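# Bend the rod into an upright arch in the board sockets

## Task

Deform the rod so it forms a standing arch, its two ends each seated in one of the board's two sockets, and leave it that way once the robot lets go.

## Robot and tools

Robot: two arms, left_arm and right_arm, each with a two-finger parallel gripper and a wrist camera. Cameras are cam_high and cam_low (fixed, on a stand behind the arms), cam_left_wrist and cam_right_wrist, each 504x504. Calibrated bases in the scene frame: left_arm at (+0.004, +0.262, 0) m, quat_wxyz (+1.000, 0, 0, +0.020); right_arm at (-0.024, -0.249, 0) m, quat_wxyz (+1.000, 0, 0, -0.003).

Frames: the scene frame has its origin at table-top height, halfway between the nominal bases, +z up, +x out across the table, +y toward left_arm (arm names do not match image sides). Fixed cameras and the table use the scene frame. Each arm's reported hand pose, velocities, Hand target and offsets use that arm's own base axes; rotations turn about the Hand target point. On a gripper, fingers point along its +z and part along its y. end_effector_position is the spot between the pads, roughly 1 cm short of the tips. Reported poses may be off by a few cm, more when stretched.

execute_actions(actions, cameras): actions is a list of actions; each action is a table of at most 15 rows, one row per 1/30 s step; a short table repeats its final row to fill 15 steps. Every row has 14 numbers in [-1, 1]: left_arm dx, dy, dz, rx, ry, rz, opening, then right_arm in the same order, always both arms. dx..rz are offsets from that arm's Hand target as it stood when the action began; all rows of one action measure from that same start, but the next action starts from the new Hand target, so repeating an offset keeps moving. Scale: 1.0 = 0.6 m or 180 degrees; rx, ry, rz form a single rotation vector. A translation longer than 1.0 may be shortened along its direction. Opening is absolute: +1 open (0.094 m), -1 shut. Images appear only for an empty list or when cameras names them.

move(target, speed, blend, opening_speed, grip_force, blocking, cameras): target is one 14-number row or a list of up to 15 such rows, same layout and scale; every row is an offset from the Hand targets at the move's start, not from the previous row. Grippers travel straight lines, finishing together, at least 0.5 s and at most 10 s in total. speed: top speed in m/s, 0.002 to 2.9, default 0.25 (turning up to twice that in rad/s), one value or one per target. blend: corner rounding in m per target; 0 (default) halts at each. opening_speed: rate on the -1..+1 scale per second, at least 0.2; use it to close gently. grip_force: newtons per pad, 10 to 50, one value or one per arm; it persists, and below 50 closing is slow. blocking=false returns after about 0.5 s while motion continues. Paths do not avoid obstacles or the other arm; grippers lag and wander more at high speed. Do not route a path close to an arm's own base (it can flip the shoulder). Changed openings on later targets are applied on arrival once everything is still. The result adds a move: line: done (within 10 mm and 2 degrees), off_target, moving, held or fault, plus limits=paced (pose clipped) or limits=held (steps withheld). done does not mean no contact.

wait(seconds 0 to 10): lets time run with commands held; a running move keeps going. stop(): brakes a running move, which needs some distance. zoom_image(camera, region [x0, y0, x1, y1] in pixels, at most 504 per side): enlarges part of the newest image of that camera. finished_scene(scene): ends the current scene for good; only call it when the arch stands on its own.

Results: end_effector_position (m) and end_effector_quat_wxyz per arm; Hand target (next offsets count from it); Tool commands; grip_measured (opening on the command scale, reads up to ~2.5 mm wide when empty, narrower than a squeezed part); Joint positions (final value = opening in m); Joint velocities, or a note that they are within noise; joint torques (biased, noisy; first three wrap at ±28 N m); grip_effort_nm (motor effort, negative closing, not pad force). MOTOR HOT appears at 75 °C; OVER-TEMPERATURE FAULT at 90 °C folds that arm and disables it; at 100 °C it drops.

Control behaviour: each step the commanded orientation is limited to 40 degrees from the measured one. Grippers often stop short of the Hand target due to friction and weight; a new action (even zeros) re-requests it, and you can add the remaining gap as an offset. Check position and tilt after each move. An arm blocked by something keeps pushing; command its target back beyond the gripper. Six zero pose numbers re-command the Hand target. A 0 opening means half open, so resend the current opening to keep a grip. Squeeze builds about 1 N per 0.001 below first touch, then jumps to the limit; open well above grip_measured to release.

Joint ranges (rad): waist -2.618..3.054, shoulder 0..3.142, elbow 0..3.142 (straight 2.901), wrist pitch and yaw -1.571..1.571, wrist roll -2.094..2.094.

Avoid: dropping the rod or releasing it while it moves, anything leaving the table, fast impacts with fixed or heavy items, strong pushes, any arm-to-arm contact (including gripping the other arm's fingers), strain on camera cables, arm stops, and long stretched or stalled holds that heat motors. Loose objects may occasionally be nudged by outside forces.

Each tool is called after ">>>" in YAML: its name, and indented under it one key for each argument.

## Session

>>> execute_actions:
  actions: []

Scene clock: 0.00 s.
left_arm: end_effector_position=(+0.4121, -0.1459, +0.2706) grip_measured=+1.000 grip_effort_nm=n/a end_effector_quat_wxyz=(+0.602, +0.071, +0.775, -0.178) | right_arm: end_effector_position=(+0.3496, +0.0760, +0.3214) grip_measured=+1.000 grip_effort_nm=n/a end_effector_quat_wxyz=(+0.529, -0.212, +0.798, +0.196)
Joint positions: left_arm=[-0.316 1.289 0.873 0.202 0.061 -0.182 0.094] | right_arm=[-0.08 1.133 1.155 -0.491 -0.639 -0.198 0.094]
Joint velocities: within noise
Joint torques (N m): no reading
Heat: left arm: 31 °C; right arm: 31 °C.
Hand target: left_arm +0.4125, -0.1460, +0.2861; +0.617, +0.071, +0.762, -0.181 | right_arm +0.3491, +0.0759, +0.3252; +0.532, -0.212, +0.796, +0.195
Tool commands: left_gripper/opening=+1.0 right_gripper/opening=+1.0

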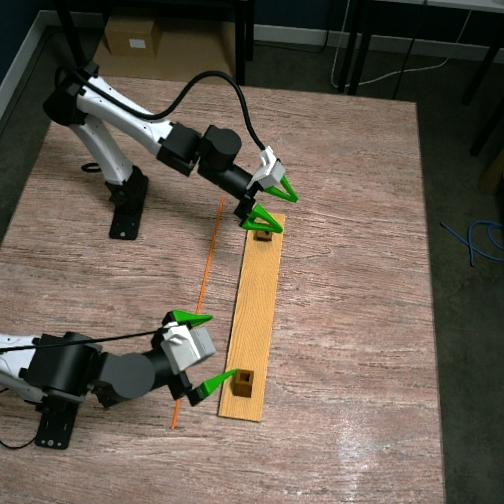

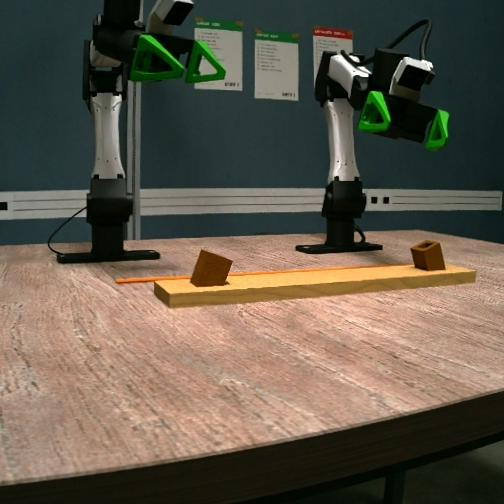

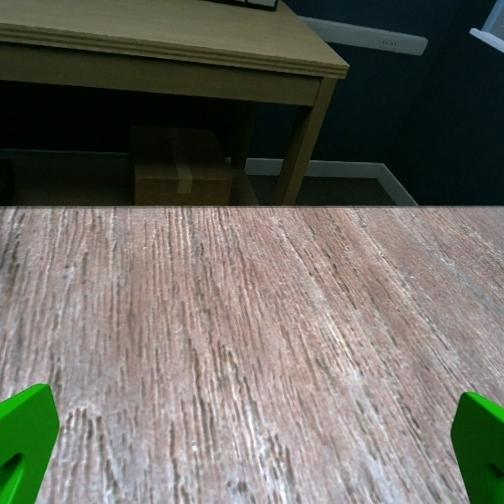

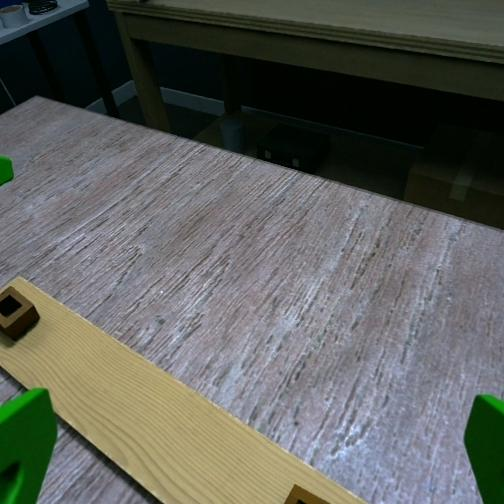

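>>> move:
  target: [-0.296,0.225,-0.243,0.418,0.228,-0.362,0.6,-0.207,-0.07,-0.309,-0.363,0.168,0.292,0.6]
  speed: 0.3
  cameras: ["all"]
  grip_force: 50

Scene clock: 10.17 s.
left_arm: end_effector_position=(+0.2409, -0.0108, +0.1429) grip_measured=+0.602 grip_effort_nm=-0.07 end_effector_quat_wxyz=(+0.016, +0.698, +0.716, +0.008) | right_arm: end_effector_position=(+0.2301, +0.0346, +0.1465) grip_measured=+0.602 grip_effort_nm=-0.14 end_effector_quat_wxyz=(-0.017, +0.701, -0.713, +0.007)
Joint positions: left_arm=[-0.037 1.422 1.246 -1.36 0.01 1.508 0.075] | right_arm=[0.142 1.389 1.233 -1.378 -0.009 -1.413 0.075]
Joint torques (N m): left_arm=[-0.25 -3.19 5.34 0.11 0.18 0.14] | right_arm=[0.75 -3.66 5.55 0.31 0.04 -0.07]
Heat: left arm: 32 °C; right arm: 33 °C.
Hand target: left_arm +0.2349, -0.0110, +0.1403; +0.002, +0.707, +0.707, +0.000 | right_arm +0.2249, +0.0339, +0.1398; +0.000, +0.708, -0.706, +0.000
Off the commanded pose: left_arm 0.007 m, 2 deg | right_arm 0.009 m, 2 deg.
move: done

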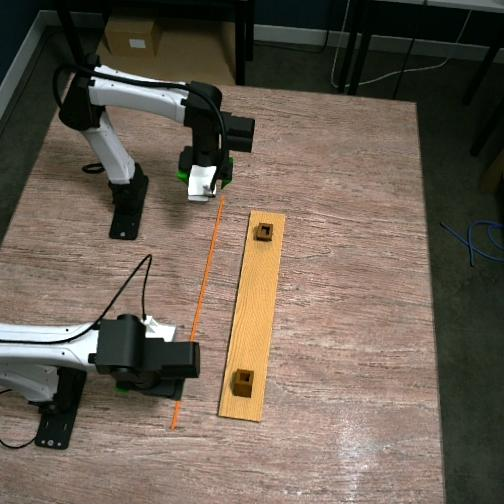

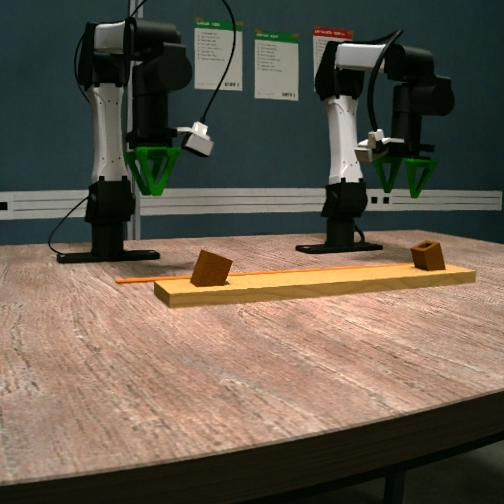

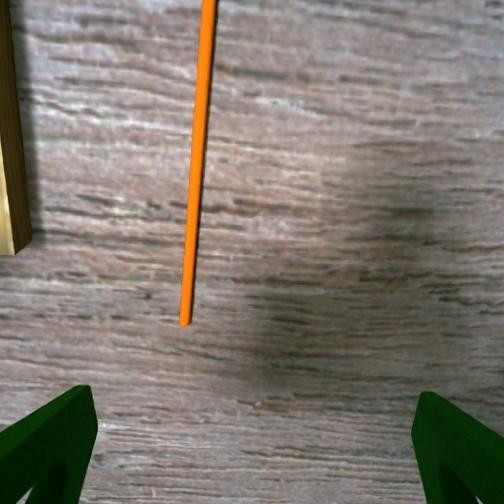

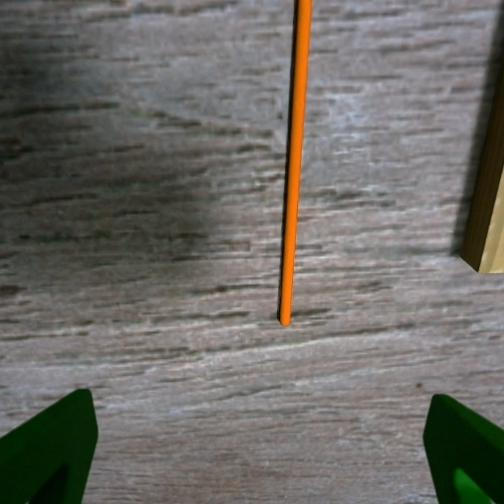

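>>> move:
  target: [0.058,0,-0.13,0,0,-0.021,0.4,0.012,0,-0.13,0,0,-0.021,0.4]
  speed: 0.2
  cameras: ["cam_left_wrist","cam_right_wrist"]

Scene clock: 14.53 s.
left_arm: end_effector_position=(+0.2700, -0.0114, +0.0636) grip_measured=+0.402 grip_effort_nm=-0.07 end_effector_quat_wxyz=(+0.005, +0.723, +0.690, +0.000) | right_arm: end_effector_position=(+0.2327, +0.0348, +0.0679) grip_measured=+0.402 grip_effort_nm=-0.14 end_effector_quat_wxyz=(-0.007, +0.687, -0.726, +0.000)
Joint positions: left_arm=[-0.037 1.59 1.086 -1.06 0.007 1.58 0.066] | right_arm=[0.142 1.447 0.968 -1.081 -0.008 -1.373 0.066]
Joint torques (N m): left_arm=[0.25 -4.74 5.44 0.29 0.21 0.16] | right_arm=[0.38 -4.07 5.59 0.5 0.07 0.15]
Heat: left arm: 32 °C; right arm: 32 °C.
Hand target: left_arm +0.2696, -0.0109, +0.0622; +0.001, +0.730, +0.684, +0.000 | right_arm +0.2319, +0.0339, +0.0617; +0.000, +0.684, -0.729, -0.001
Off the commanded pose: left_arm 0.001 m, 1 deg | right_arm 0.006 m, 1 deg.
move: done
Images, in order (width x height): cam_left_wrist 504x504, cam_right_wrist 504x504.

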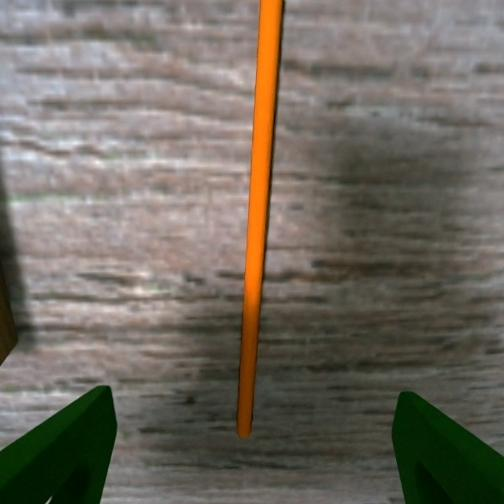

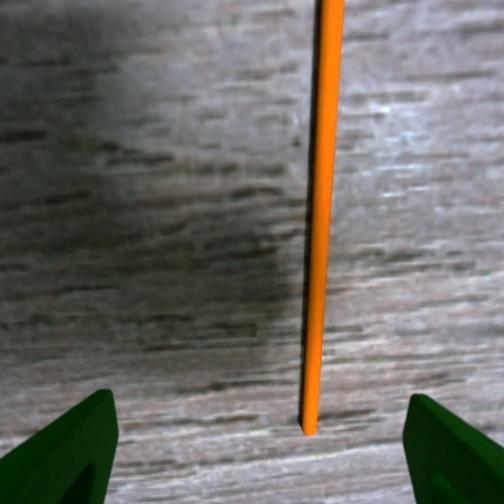

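>>> move:
  target: [0.01,0,-0.055,0,0,-0.015,0.4,0.032,0,-0.052,0,0,-0.015,0.4]
  speed: 0.15
  cameras: ["cam_left_wrist","cam_right_wrist"]

Scene clock: 18.40 s.
left_arm: end_effector_position=(+0.2767, -0.0116, +0.0314) grip_measured=+0.402 grip_effort_nm=-0.06 end_effector_quat_wxyz=(+0.006, +0.740, +0.673, +0.001) | right_arm: end_effector_position=(+0.2526, +0.0377, +0.0374) grip_measured=+0.402 grip_effort_nm=-0.14 end_effector_quat_wxyz=(+0.008, -0.674, +0.739, +0.000)
Joint positions: left_arm=[-0.037 1.653 1.018 -0.926 0.007 1.628 0.066] | right_arm=[0.142 1.561 0.947 -0.944 -0.008 -1.337 0.066]
Joint torques (N m): left_arm=[0.34 -4.82 5.15 0.29 0.22 0.17] | right_arm=[-0.5 -4.94 5.31 0.51 0.07 0.12]
Heat: left arm: 33 °C; right arm: 32 °C.
Hand target: left_arm +0.2757, -0.0110, +0.0293; +0.001, +0.746, +0.666, +0.000 | right_arm +0.2512, +0.0339, +0.0306; +0.000, -0.667, +0.745, +0.001
Off the commanded pose: left_arm 0.003 m, 1 deg | right_arm 0.008 m, 1 deg.
move: done
Images, in order (width x height): cam_left_wrist 504x504, cam_right_wrist 504x504.

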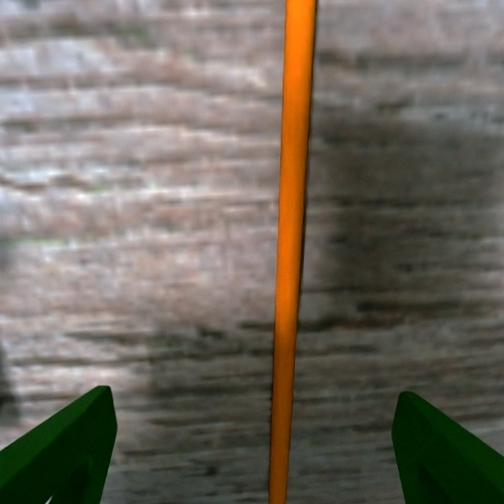

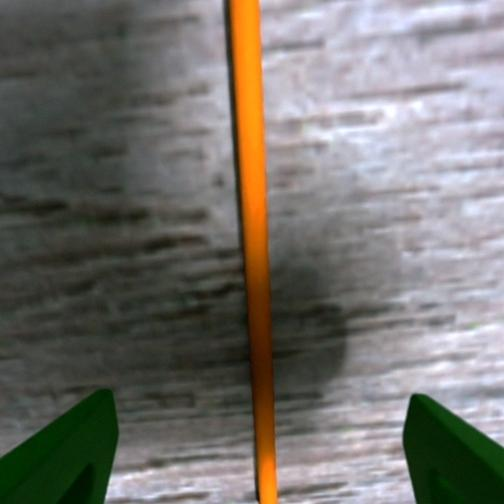

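>>> move:
  target:
    - [-0.0095,0,-0.01,0,0,-0.006,0.0,0,0,-0.015,0,0,0.007,0.0]
    - [-0.0095,0,-0.036,0,0,-0.006,-0.75,0,0,-0.045,0,0,0.007,-0.75]
  speed: 0.06
  opening_speed: 0.6
  cameras: ["cam_left_wrist","cam_right_wrist"]

Scene clock: 23.20 s.
left_arm: end_effector_position=(+0.2719, -0.0114, +0.0107) grip_measured=-0.748 grip_effort_nm=-0.07 end_effector_quat_wxyz=(+0.007, +0.746, +0.666, +0.002) | right_arm: end_effector_position=(+0.2520, +0.0375, +0.0111) grip_measured=-0.748 grip_effort_nm=-0.14 end_effector_quat_wxyz=(+0.006, -0.674, +0.738, +0.001)
Joint positions: left_arm=[-0.037 1.668 0.943 -0.833 0.007 1.646 0.012] | right_arm=[0.142 1.608 0.88 -0.835 -0.008 -1.338 0.012]
Joint torques (N m): left_arm=[0.23 -4.6 4.83 0.31 0.21 0.15] | right_arm=[-0.5 -4.92 4.89 0.57 0.07 -0.06]
Heat: left arm: 33 °C; right arm: 32 °C.
Hand target: left_arm +0.2699, -0.0109, +0.0077; +0.001, +0.752, +0.659, +0.000 | right_arm +0.2513, +0.0339, +0.0036; +0.000, -0.675, +0.738, +0.000
Off the commanded pose: left_arm 0.004 m, 1 deg | right_arm 0.008 m, 1 deg.
move: done
Images, in order (width x height): cam_left_wrist 504x504, cam_right_wrist 504x504.

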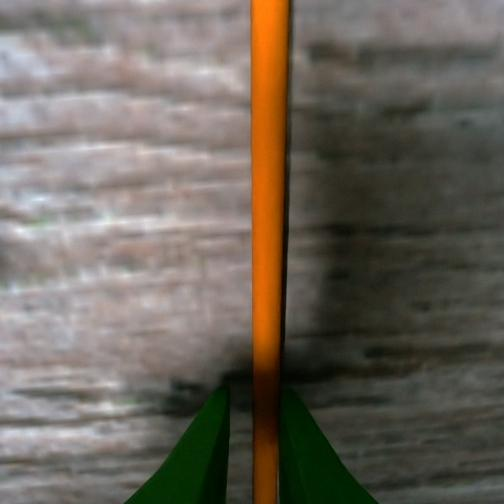

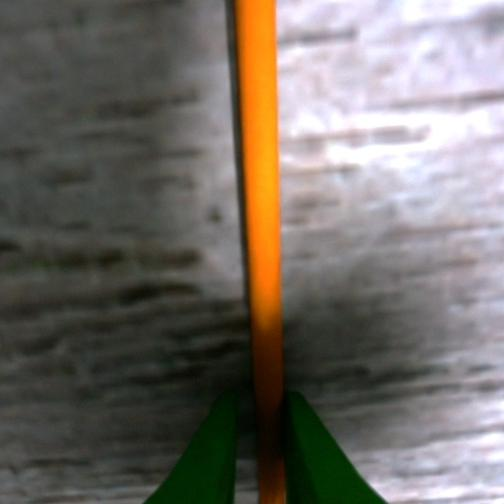

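>>> move:
  target:
    - [0,0,0,0,0,0,-1,0,0,0,0,0,0,-1]
    - [0,0,0.18,0,0,0,-1,0,0,0.18,0,0,0,-1]
    - [0.175,0,0.155,0,0,0.014,-1,0.23,0,0.165,0,0,0.014,-1]
  speed: [0.06,0.15,0.2]
  cameras: ["all"]

Scene clock: 29.33 s.
left_arm: end_effector_position=(+0.3759, -0.0149, +0.0972) grip_measured=-0.928 grip_effort_nm=-1.01 end_effector_quat_wxyz=(+0.007, +0.741, +0.672, +0.004) | right_arm: end_effector_position=(+0.3839, +0.0377, +0.1032) grip_measured=-0.907 grip_effort_nm=-1.04 end_effector_quat_wxyz=(-0.003, +0.692, -0.722, -0.002)
Joint positions: left_arm=[-0.037 1.962 1.672 -1.267 0.005 1.631 0.003] | right_arm=[0.095 2.014 1.77 -1.326 -0.006 -1.434 0.004]
Joint torques (N m): left_arm=[1.22 -7.68 7.94 -0.01 0.23 -0.07] | right_arm=[-0.5 -9.72 9.69 0.25 0.05 -0.02]
Heat: left arm: 33 °C; right arm: 32 °C.
Hand target: left_arm +0.3750, -0.0110, +0.1008; +0.002, +0.737, +0.676, +0.000 | right_arm +0.3892, +0.0339, +0.1026; +0.000, +0.691, -0.723, +0.000
Off the commanded pose: left_arm 0.005 m, 1 deg | right_arm 0.007 m, 0 deg.
move: done

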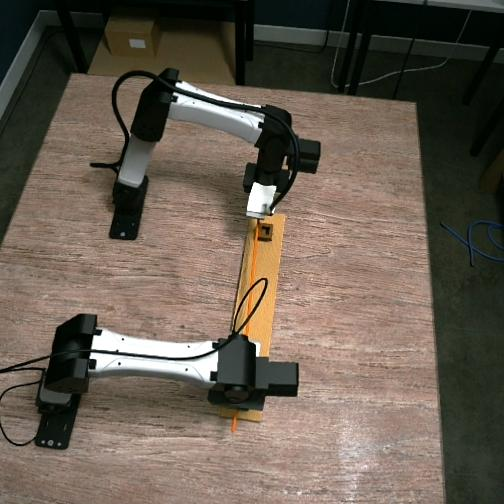

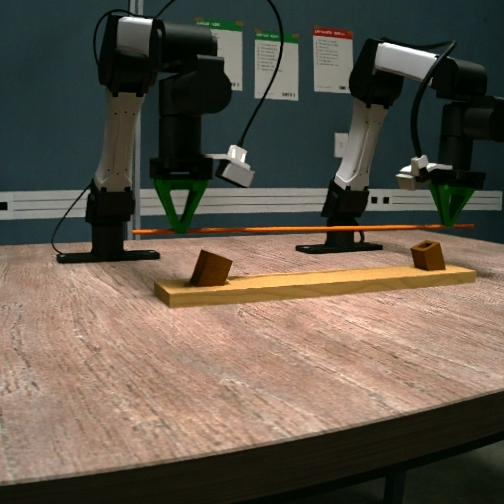

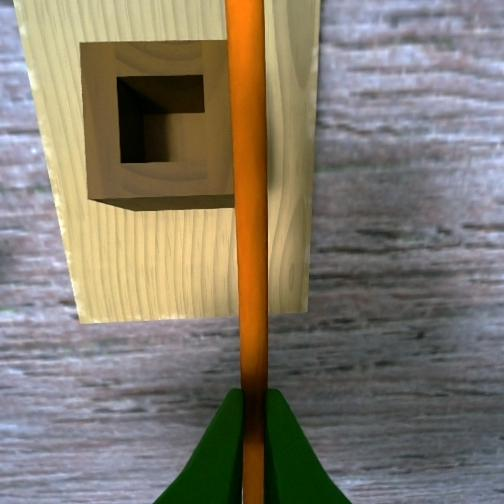

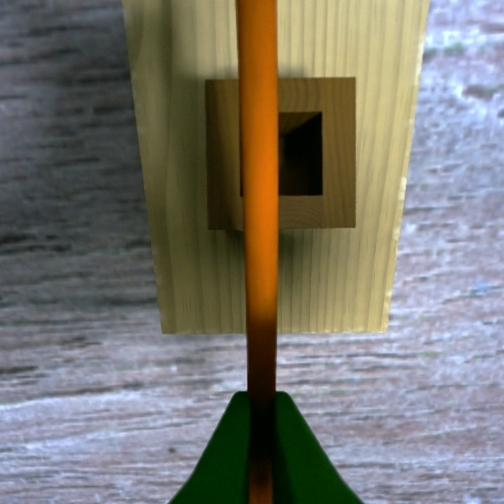

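>>> move:
  target:
    - [0.028,0,0.28,-0.034,-0.248,-0.007,-1,0.005,0,0.28,-0.0225,-0.249,-0.011,-1]
  speed: 0.2
  cameras: ["all"]

Scene clock: 35.93 s.
left_arm: end_effector_position=(+0.3938, -0.0146, +0.2603) grip_measured=-0.928 grip_effort_nm=-1.01 end_effector_quat_wxyz=(+0.288, +0.689, +0.623, +0.232) | right_arm: end_effector_position=(+0.3942, +0.0376, +0.2647) grip_measured=-0.907 grip_effort_nm=-1.04 end_effector_quat_wxyz=(-0.247, +0.638, -0.677, +0.273)
Joint positions: left_arm=[0.016 1.425 1.45 -0.845 0.12 1.641 0.003] | right_arm=[0.169 1.447 1.491 -0.876 0.169 -1.408 0.004]
Joint torques (N m): left_arm=[1.46 -6.58 6 1.61 0.34 0.11] | right_arm=[0.47 -9.05 6.42 1.68 0.36 0.19]
Heat: left arm: 33 °C; right arm: 33 °C.
Hand target: left_arm +0.3918, -0.0110, +0.2688; +0.296, +0.688, +0.615, +0.245 | right_arm +0.3923, +0.0339, +0.2705; -0.251, +0.627, -0.679, +0.288
Off the commanded pose: left_arm 0.009 m, 2 deg | right_arm 0.007 m, 2 deg.
move: done

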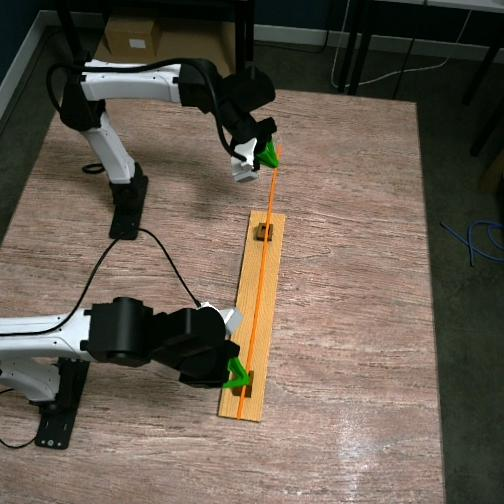

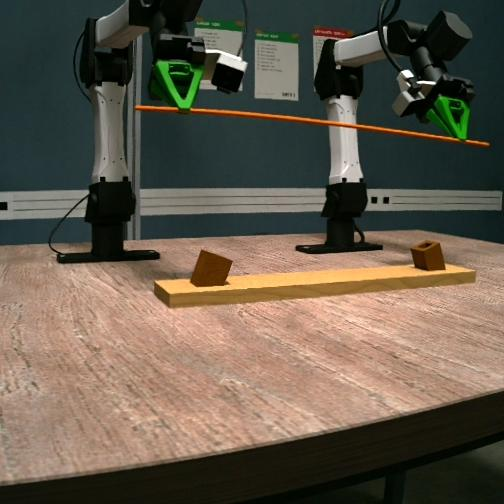

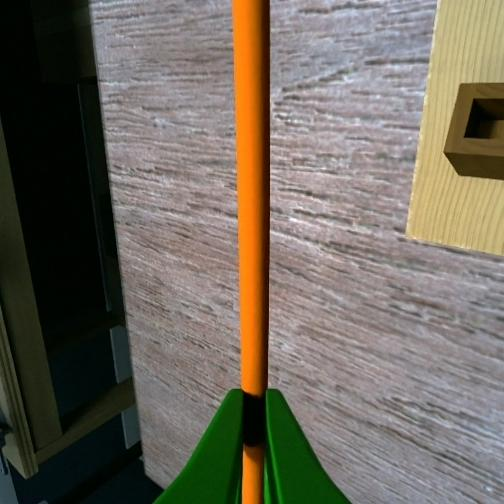

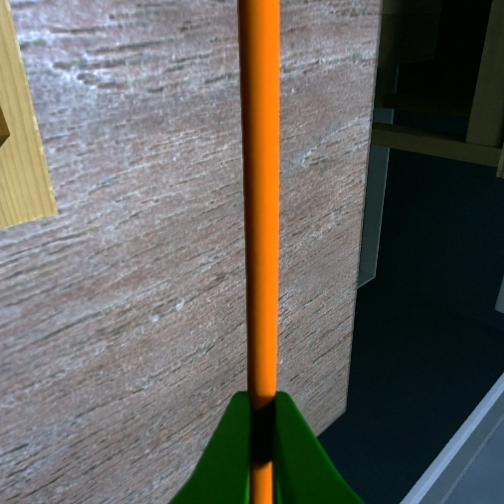

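>>> move:
  target:
    - [-0.007,-0.059,0,-0.209,0.0245,0,-1,0.004,0.053,0,0.21,-0.015,-0.004,-1]
    - [-0.023,-0.197,0,-0.418,0.049,0,-1,0.0127,0.178,0,0.42,-0.03,-0.008,-1]
  speed: 0.1
  blend: [0.02,0]
  cameras: ["all"]

Scene clock: 47.83 s.
left_arm: end_effector_position=(+0.3823, -0.1256, +0.2544) grip_measured=-0.996 grip_effort_nm=-0.17 end_effector_quat_wxyz=(+0.593, +0.371, +0.675, -0.236) | right_arm: end_effector_position=(+0.4052, +0.1375, +0.2662) grip_measured=-0.907 grip_effort_nm=-1.04 end_effector_quat_wxyz=(+0.602, -0.319, +0.716, +0.153)
Joint positions: left_arm=[0.023 1.335 0.847 0.192 0.883 0.356 0] | right_arm=[0.119 1.32 0.905 0.146 -0.534 -0.309 0.004]
Joint torques (N m): left_arm=[-0.25 -6.35 6.61 2 0.4 -0.1] | right_arm=[0.76 -7.95 6.9 1.94 -0.09 0.17]
Heat: left arm: 33 °C; right arm: 35 °C.
Hand target: left_arm +0.3780, -0.1292, +0.2687; +0.609, +0.380, +0.656, -0.232 | right_arm +0.3999, +0.1407, +0.2705; +0.609, -0.320, +0.709, +0.159
Off the commanded pose: left_arm 0.015 m, 3 deg | right_arm 0.008 m, 1 deg.
move: off_target (left_arm)

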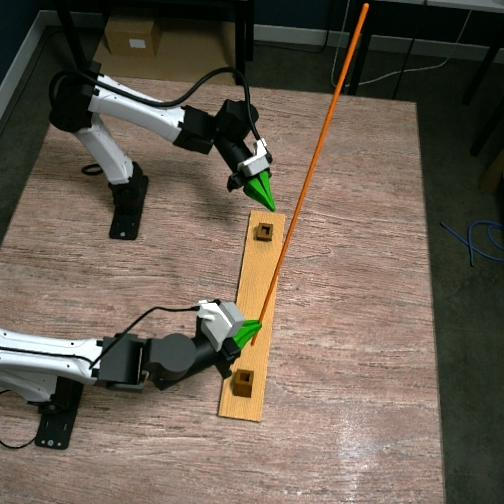

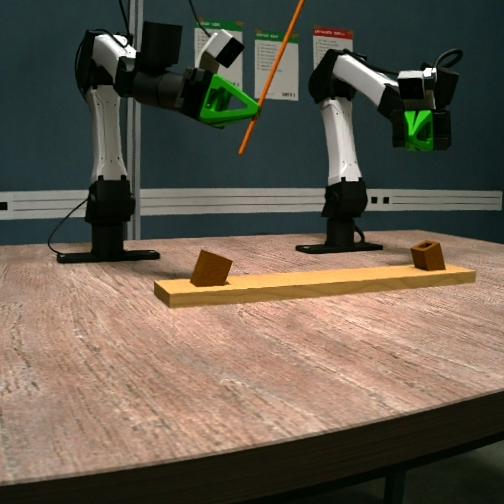

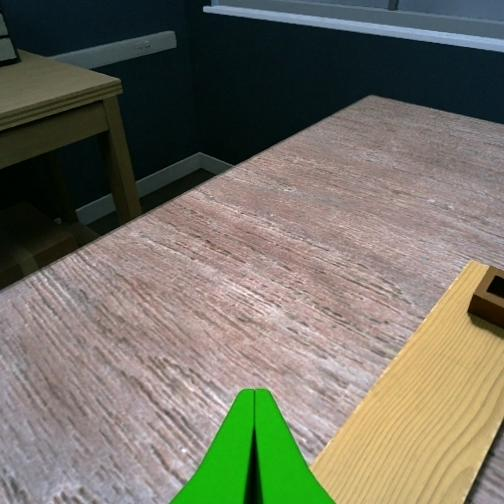

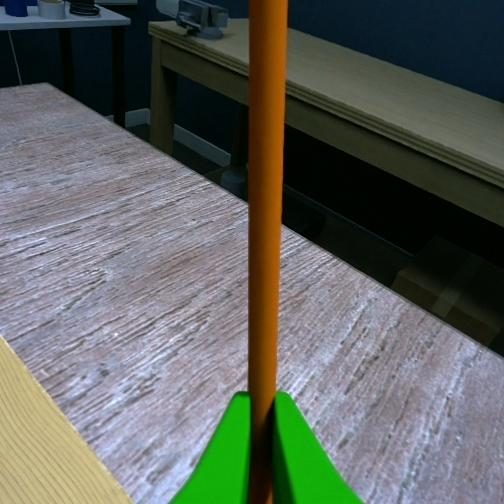

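>>> move:
  target:
    - [-0.2,0.1,0,0.1,-0.012,0,-1,0,0,0,0,0,0,-1]
    - [-0.2,0.155,0,0.418,-0.049,0,0,-0.0127,-0.178,0,-0.42,0.03,0.008,-1]
  speed: 0.12
  cameras: ["all"]

Scene clock: 59.63 s.
left_arm: end_effector_position=(+0.2571, -0.0349, +0.2601) grip_measured=-0.002 grip_effort_nm=0.12 end_effector_quat_wxyz=(+0.293, +0.684, +0.625, +0.237) | right_arm: end_effector_position=(+0.3884, +0.0312, +0.2648) grip_measured=-0.907 grip_effort_nm=-1.04 end_effector_quat_wxyz=(+0.252, -0.623, +0.684, -0.285)
Joint positions: left_arm=[-0.121 0.924 1.15 -1.023 0.02 1.531 0.047] | right_arm=[0.165 1.406 1.44 -0.844 0.192 -1.388 0.004]
Joint torques (N m): left_arm=[-0.28 0.01 8.65 1.45 0.18 0.09] | right_arm=[0.81 -4.62 11.03 1.42 0.15 -0.01]
Heat: left arm: 34 °C; right arm: 37 °C.
Hand target: left_arm +0.2580, -0.0362, +0.2687; +0.296, +0.688, +0.616, +0.245 | right_arm +0.3923, +0.0340, +0.2705; +0.252, -0.627, +0.679, -0.288
Off the commanded pose: left_arm 0.009 m, 1 deg | right_arm 0.007 m, 1 deg.
move: done

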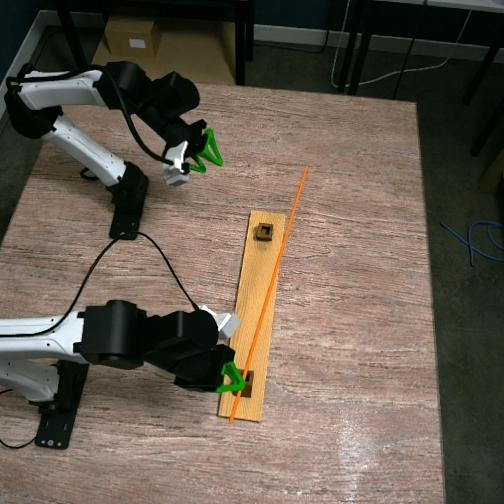

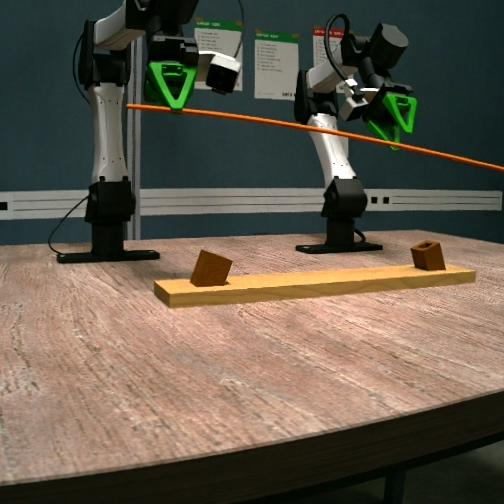

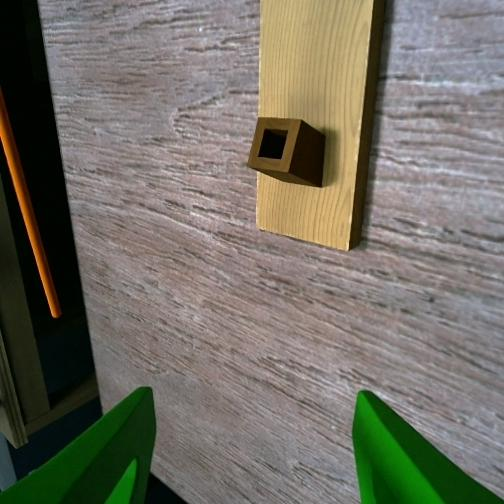

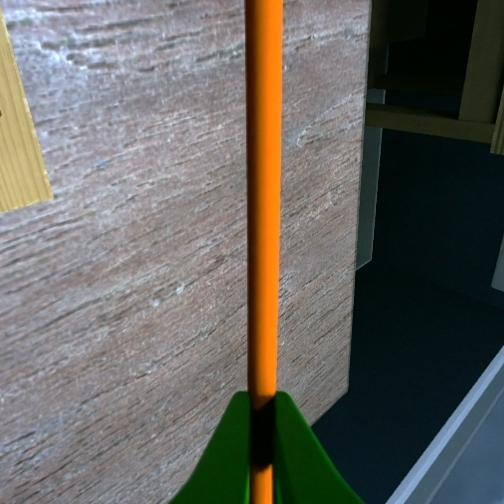

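>>> move:
  target:
    - [0,0.05,0.08,0,0,0,0,-0.2,0,-0.03,0,0,0,-1]
    - [0,0.05,0.08,0,0,0,0,-0.25,0,-0.2,0.0225,0.249,0.011,-1]
  speed: 0.15
  blend: [0.03,0]
  cameras: ["all"]

Scene clock: 66.07 s.
left_arm: end_effector_position=(+0.2573, -0.0055, +0.3099) grip_measured=-0.002 grip_effort_nm=0.11 end_effector_quat_wxyz=(+0.291, +0.685, +0.623, +0.243) | right_arm: end_effector_position=(+0.2384, +0.0327, +0.1456) grip_measured=-0.907 grip_effort_nm=-1.04 end_effector_quat_wxyz=(+0.005, +0.690, -0.724, +0.004)
Joint positions: left_arm=[0.082 1.021 1.412 -1.197 0.153 1.686 0.047] | right_arm=[0.146 1.457 1.287 -1.405 0.013 -1.376 0.004]
Joint torques (N m): left_arm=[1.09 0.06 7.92 1.4 0.47 0.1] | right_arm=[-0.43 -4.37 9.76 0.18 -0.2 -0.12]
Heat: left arm: 35 °C; right arm: 37 °C.
Hand target: left_arm +0.2580, -0.0063, +0.3167; +0.296, +0.688, +0.616, +0.244 | right_arm +0.2423, +0.0340, +0.1505; +0.000, +0.691, -0.723, -0.001
Off the commanded pose: left_arm 0.007 m, 1 deg | right_arm 0.006 m, 1 deg.
move: done

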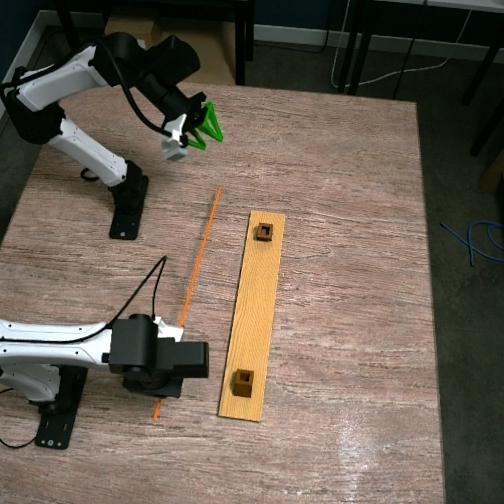

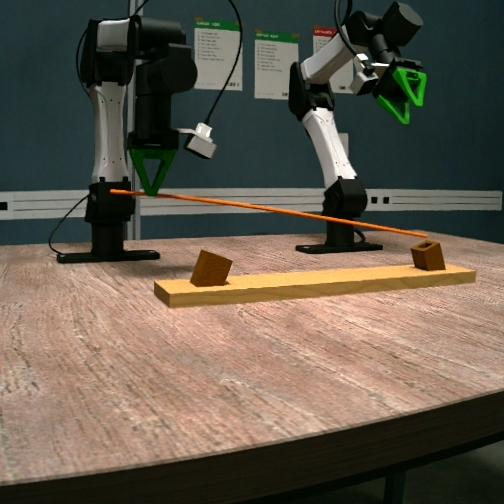

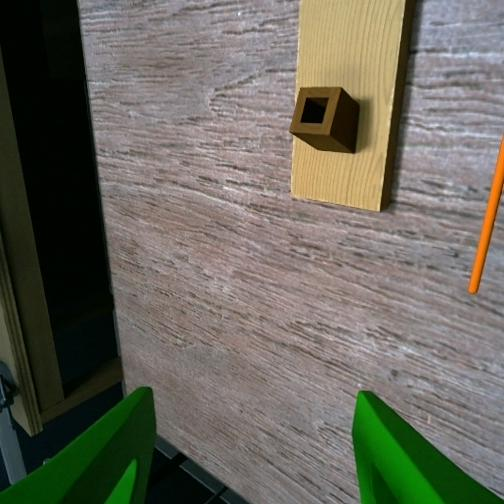

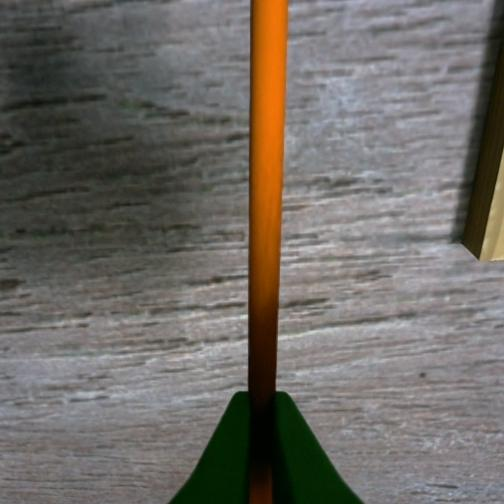

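>>> move:
  target:
    - [0.02,-0.045,-0.27,0.034,0.248,0.007,0.6,0,0,-0.15,0,0,0,-1]
    - [0.02,-0.045,-0.35,0.034,0.248,0.007,0.6,0,0,-0.234,0,0,0,-1]
  speed: [0.15,0.06]
  blend: [0.01,0]
  cameras: ["all"]

Scene clock: 72.33 s.
left_arm: end_effector_position=(+0.2709, -0.0323, +0.1091) grip_measured=+0.598 grip_effort_nm=0.11 end_effector_quat_wxyz=(+0.007, +0.737, +0.676, +0.001) | right_arm: end_effector_position=(+0.2446, +0.0356, +0.0169) grip_measured=-0.907 grip_effort_nm=-1.04 end_effector_quat_wxyz=(-0.005, +0.690, -0.724, +0.005)
Joint positions: left_arm=[-0.113 1.565 1.244 -1.238 0.009 1.545 0.075] | right_arm=[0.146 1.563 0.86 -0.854 0.002 -1.377 0.004]
Joint torques (N m): left_arm=[-0.23 -4.41 5.48 0.29 0.18 -0.14] | right_arm=[-0.4 -4.64 5.08 0.55 -0.03 -0.04]
Heat: left arm: 35 °C; right arm: 37 °C.
Hand target: left_arm +0.2701, -0.0332, +0.1067; +0.001, +0.737, +0.676, +0.000 | right_arm +0.2423, +0.0340, +0.0101; +0.000, +0.691, -0.723, -0.001
Off the commanded pose: left_arm 0.003 m, 1 deg | right_arm 0.007 m, 1 deg.
move: done

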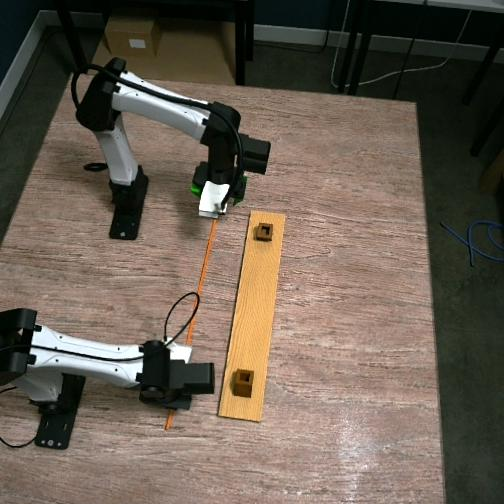

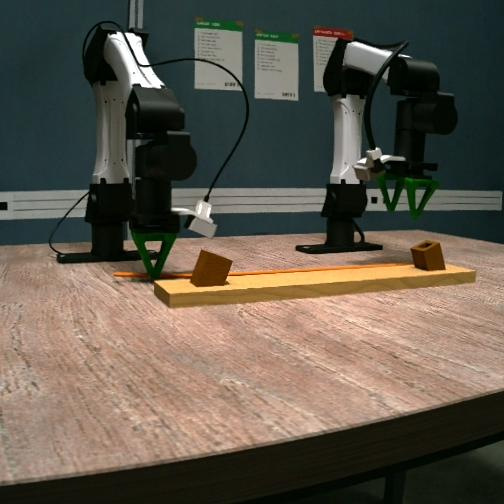

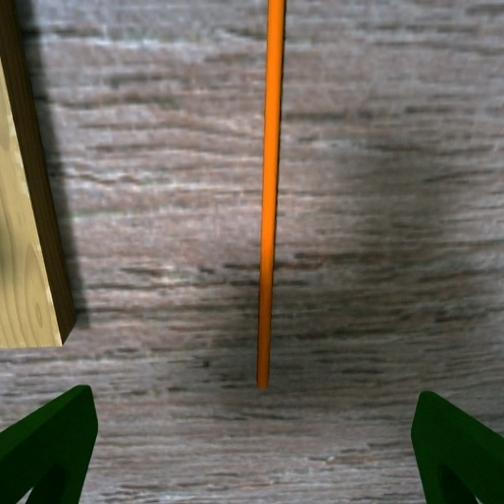

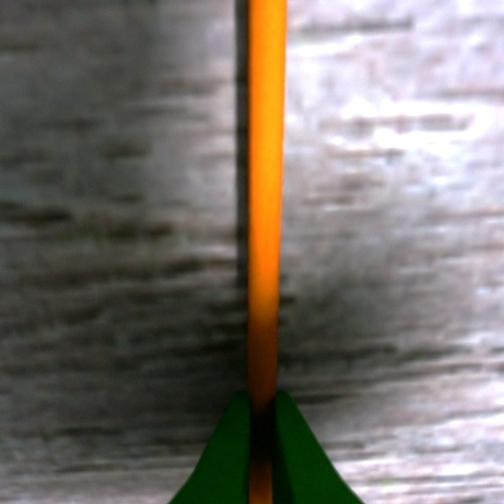

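>>> move:
  target: [-0.006,-0.03,-0.125,0,0,-0.01,0.4,0,0,0,0,0,0,-1]
  speed: 0.15
  cameras: ["cam_left_wrist","cam_low"]

>>> zoom_image:
  camera: "cam_low"
  region: [340, 160, 480, 300]

Scene clock: 76.63 s.
left_arm: end_effector_position=(+0.2670, -0.0506, +0.0334) grip_measured=+0.402 grip_effort_nm=-0.07 end_effector_quat_wxyz=(+0.005, +0.748, +0.663, +0.000) | right_arm: end_effector_position=(+0.2447, +0.0356, +0.0169) grip_measured=-0.907 grip_effort_nm=-1.04 end_effector_quat_wxyz=(-0.005, +0.690, -0.724, +0.005)
Joint positions: left_arm=[-0.182 1.633 1.004 -0.934 0.007 1.509 0.066] | right_arm=[0.146 1.563 0.86 -0.854 0.002 -1.377 0.004]
Joint torques (N m): left_arm=[-0.2 -4.72 5.24 0.3 0.2 -0.13] | right_arm=[-0.42 -4.66 5.08 0.51 -0.03 -0.06]
Heat: left arm: 35 °C; right arm: 37 °C.
Hand target: left_arm +0.2665, -0.0512, +0.0317; +0.001, +0.748, +0.664, +0.000 | right_arm +0.2423, +0.0340, +0.0101; +0.000, +0.691, -0.723, -0.001
Off the commanded pose: left_arm 0.002 m, 0 deg | right_arm 0.007 m, 1 deg.
move: done
Images, in order (width x height): cam_low 504x504, cam_left_wrist 504x504.

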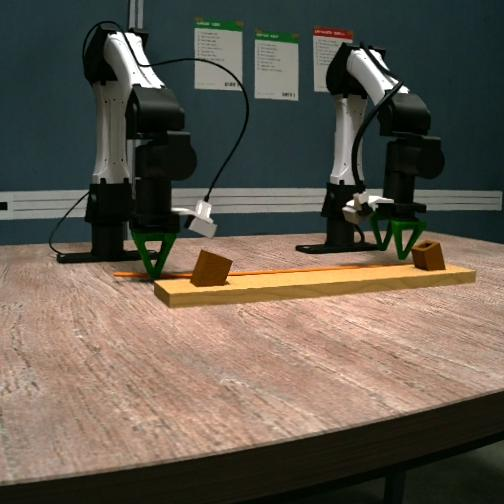

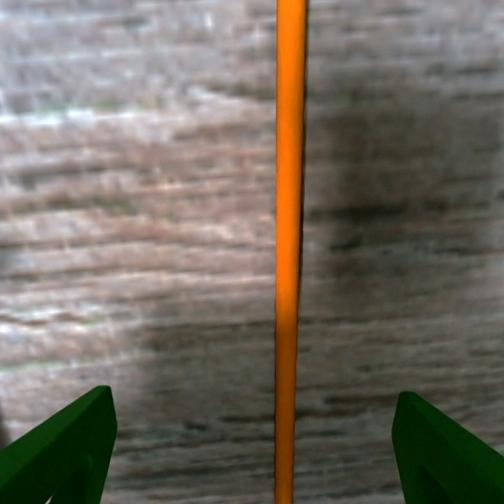

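Scaled by 3.600 from the camera's 504x504 image, which has a finer 720x720 frame.

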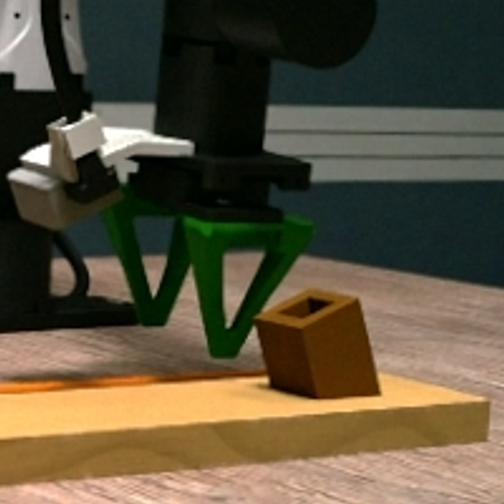

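>>> move:
  target:
    - [-0.012,0,-0.01,0,0,0,0.0,0,0,0,0,0,0,-1]
    - [-0.012,0,-0.04,0,0,0,-0.75,0,0,0,0,0,0,-1]
  speed: 0.06
  opening_speed: 0.7
  cameras: ["cam_left_wrist"]

>>> move:
  target:
    - [0,0,0,0,0,0,-1,0,0,0,0,0,0,-1]
    - [0,0,0.13,0,0,0,-1,0,0,0.125,0,0,0,-1]
  speed: [0.06,0.12]
  cameras: ["all"]

Scene clock: 81.70 s.
left_arm: end_effector_position=(+0.2613, -0.0504, +0.0107) grip_measured=-0.748 grip_effort_nm=-0.06 end_effector_quat_wxyz=(+0.007, +0.748, +0.664, +0.001) | right_arm: end_effector_position=(+0.2447, +0.0357, +0.0169) grip_measured=-0.907 grip_effort_nm=-1.04 end_effector_quat_wxyz=(-0.005, +0.690, -0.724, +0.005)
Joint positions: left_arm=[-0.186 1.646 0.919 -0.83 0.007 1.503 0.012] | right_arm=[0.146 1.563 0.86 -0.854 0.002 -1.377 0.004]
Joint torques (N m): left_arm=[-0.21 -4.4 4.82 0.31 0.2 -0.13] | right_arm=[-0.42 -4.64 5.08 0.5 -0.03 -0.06]
Heat: left arm: 35 °C; right arm: 36 °C.
Hand target: left_arm +0.2592, -0.0512, +0.0077; +0.001, +0.748, +0.664, +0.000 | right_arm +0.2423, +0.0340, +0.0101; +0.000, +0.691, -0.723, -0.001
Off the commanded pose: left_arm 0.004 m, 1 deg | right_arm 0.007 m, 1 deg.
move: done
Images, in order (width x height): cam_left_wrist 504x504.

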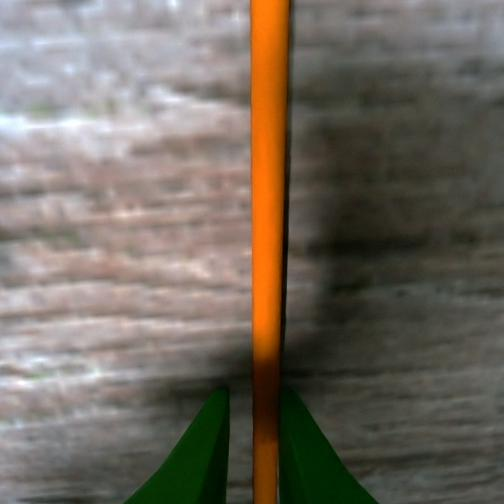

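Scene clock: 83.83 s.
left_arm: end_effector_position=(+0.2577, -0.0491, +0.0736) grip_measured=-0.928 grip_effort_nm=-1.01 end_effector_quat_wxyz=(-0.008, +0.748, +0.664, -0.008) | right_arm: end_effector_position=(+0.2383, +0.0357, +0.0744) grip_measured=-0.907 grip_effort_nm=-1.04 end_effector_quat_wxyz=(+0.010, +0.690, -0.724, -0.009)
Joint positions: left_arm=[-0.186 1.578 1.114 -1.129 0.003 1.503 0.003] | right_arm=[0.146 1.501 1.043 -1.141 -0.003 -1.377 0.004]
Joint torques (N m): left_arm=[-0.24 -7.13 7.58 -0.02 0.24 -0.13] | right_arm=[-0.39 -8.18 8.94 0.07 0.02 -0.06]
Heat: left arm: 35 °C; right arm: 36 °C.
Hand target: left_arm +0.2592, -0.0511, +0.0858; +0.001, +0.748, +0.664, +0.000 | right_arm +0.2424, +0.0340, +0.0851; +0.000, +0.691, -0.723, -0.001
Off the commanded pose: left_arm 0.012 m, 1 deg | right_arm 0.012 m, 2 deg.
move: off_target (left_arm, right_arm)

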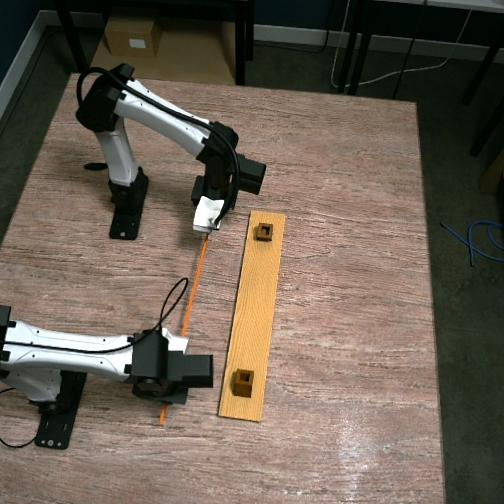

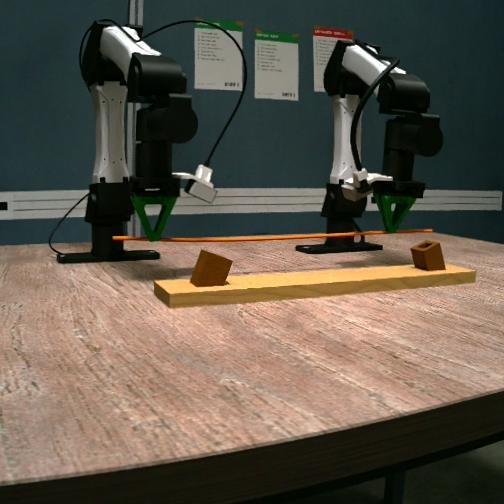

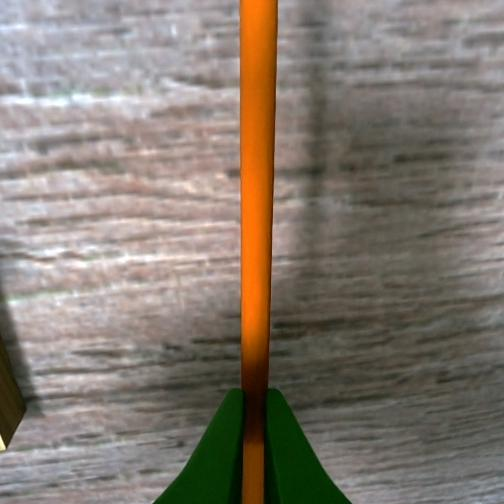

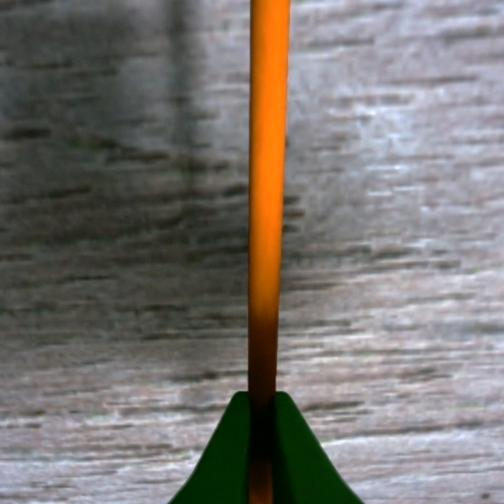

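>>> move:
  target:
    - [0.05,0,0.2,-0.017,-0.124,0,-1,0.06,0,0.2,-0.011,-0.124,-0.005,-1]
    - [0.213,0,0.308,-0.034,-0.248,0,-1,0.25,0,0.309,-0.0225,-0.249,-0.011,-1]
  speed: 0.2
  blend: [0.04,0]
  cameras: ["cam_high","cam_low"]

Scene clock: 89.73 s.
left_arm: end_effector_position=(+0.3807, -0.0509, +0.2598) grip_measured=-0.928 grip_effort_nm=-1.01 end_effector_quat_wxyz=(+0.281, +0.689, +0.623, +0.242) | right_arm: end_effector_position=(+0.3818, +0.0378, +0.2598) grip_measured=-0.907 grip_effort_nm=-1.04 end_effector_quat_wxyz=(-0.245, +0.635, -0.681, +0.270)
Joint positions: left_arm=[-0.136 1.381 1.41 -0.841 -0.007 1.539 0.003] | right_arm=[0.178 1.404 1.44 -0.877 0.176 -1.391 0.004]
Joint torques (N m): left_arm=[1.14 -3.59 9.21 1.61 0.39 0.14] | right_arm=[-0.23 -4.46 10.93 1.71 0.33 0.03]
Heat: left arm: 35 °C; right arm: 37 °C.
Hand target: left_arm +0.3871, -0.0512, +0.2705; +0.292, +0.691, +0.613, +0.249 | right_arm +0.3924, +0.0340, +0.2705; -0.252, +0.627, -0.679, +0.288
Off the commanded pose: left_arm 0.012 m, 2 deg | right_arm 0.016 m, 2 deg.
move: off_target (left_arm, right_arm)
Images, in order (width x height): cam_high 504x504, cam_low 504x504.

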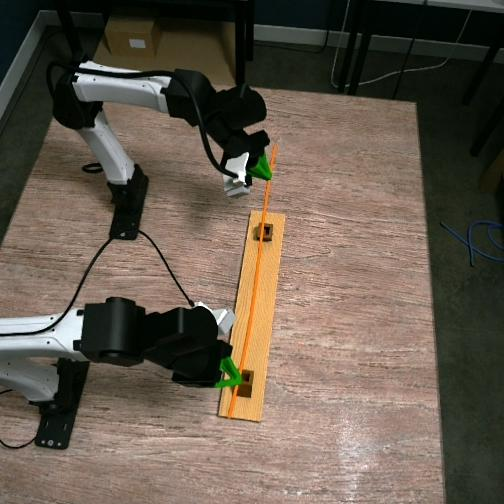

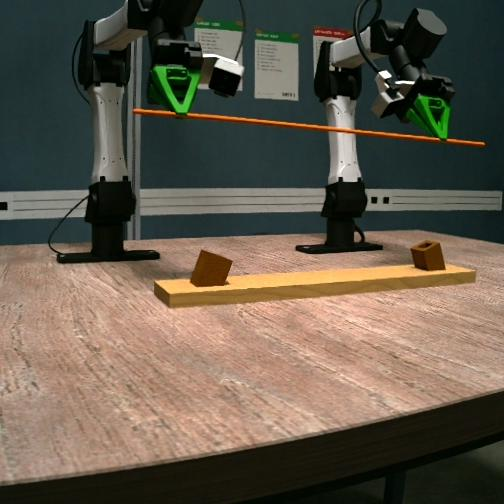

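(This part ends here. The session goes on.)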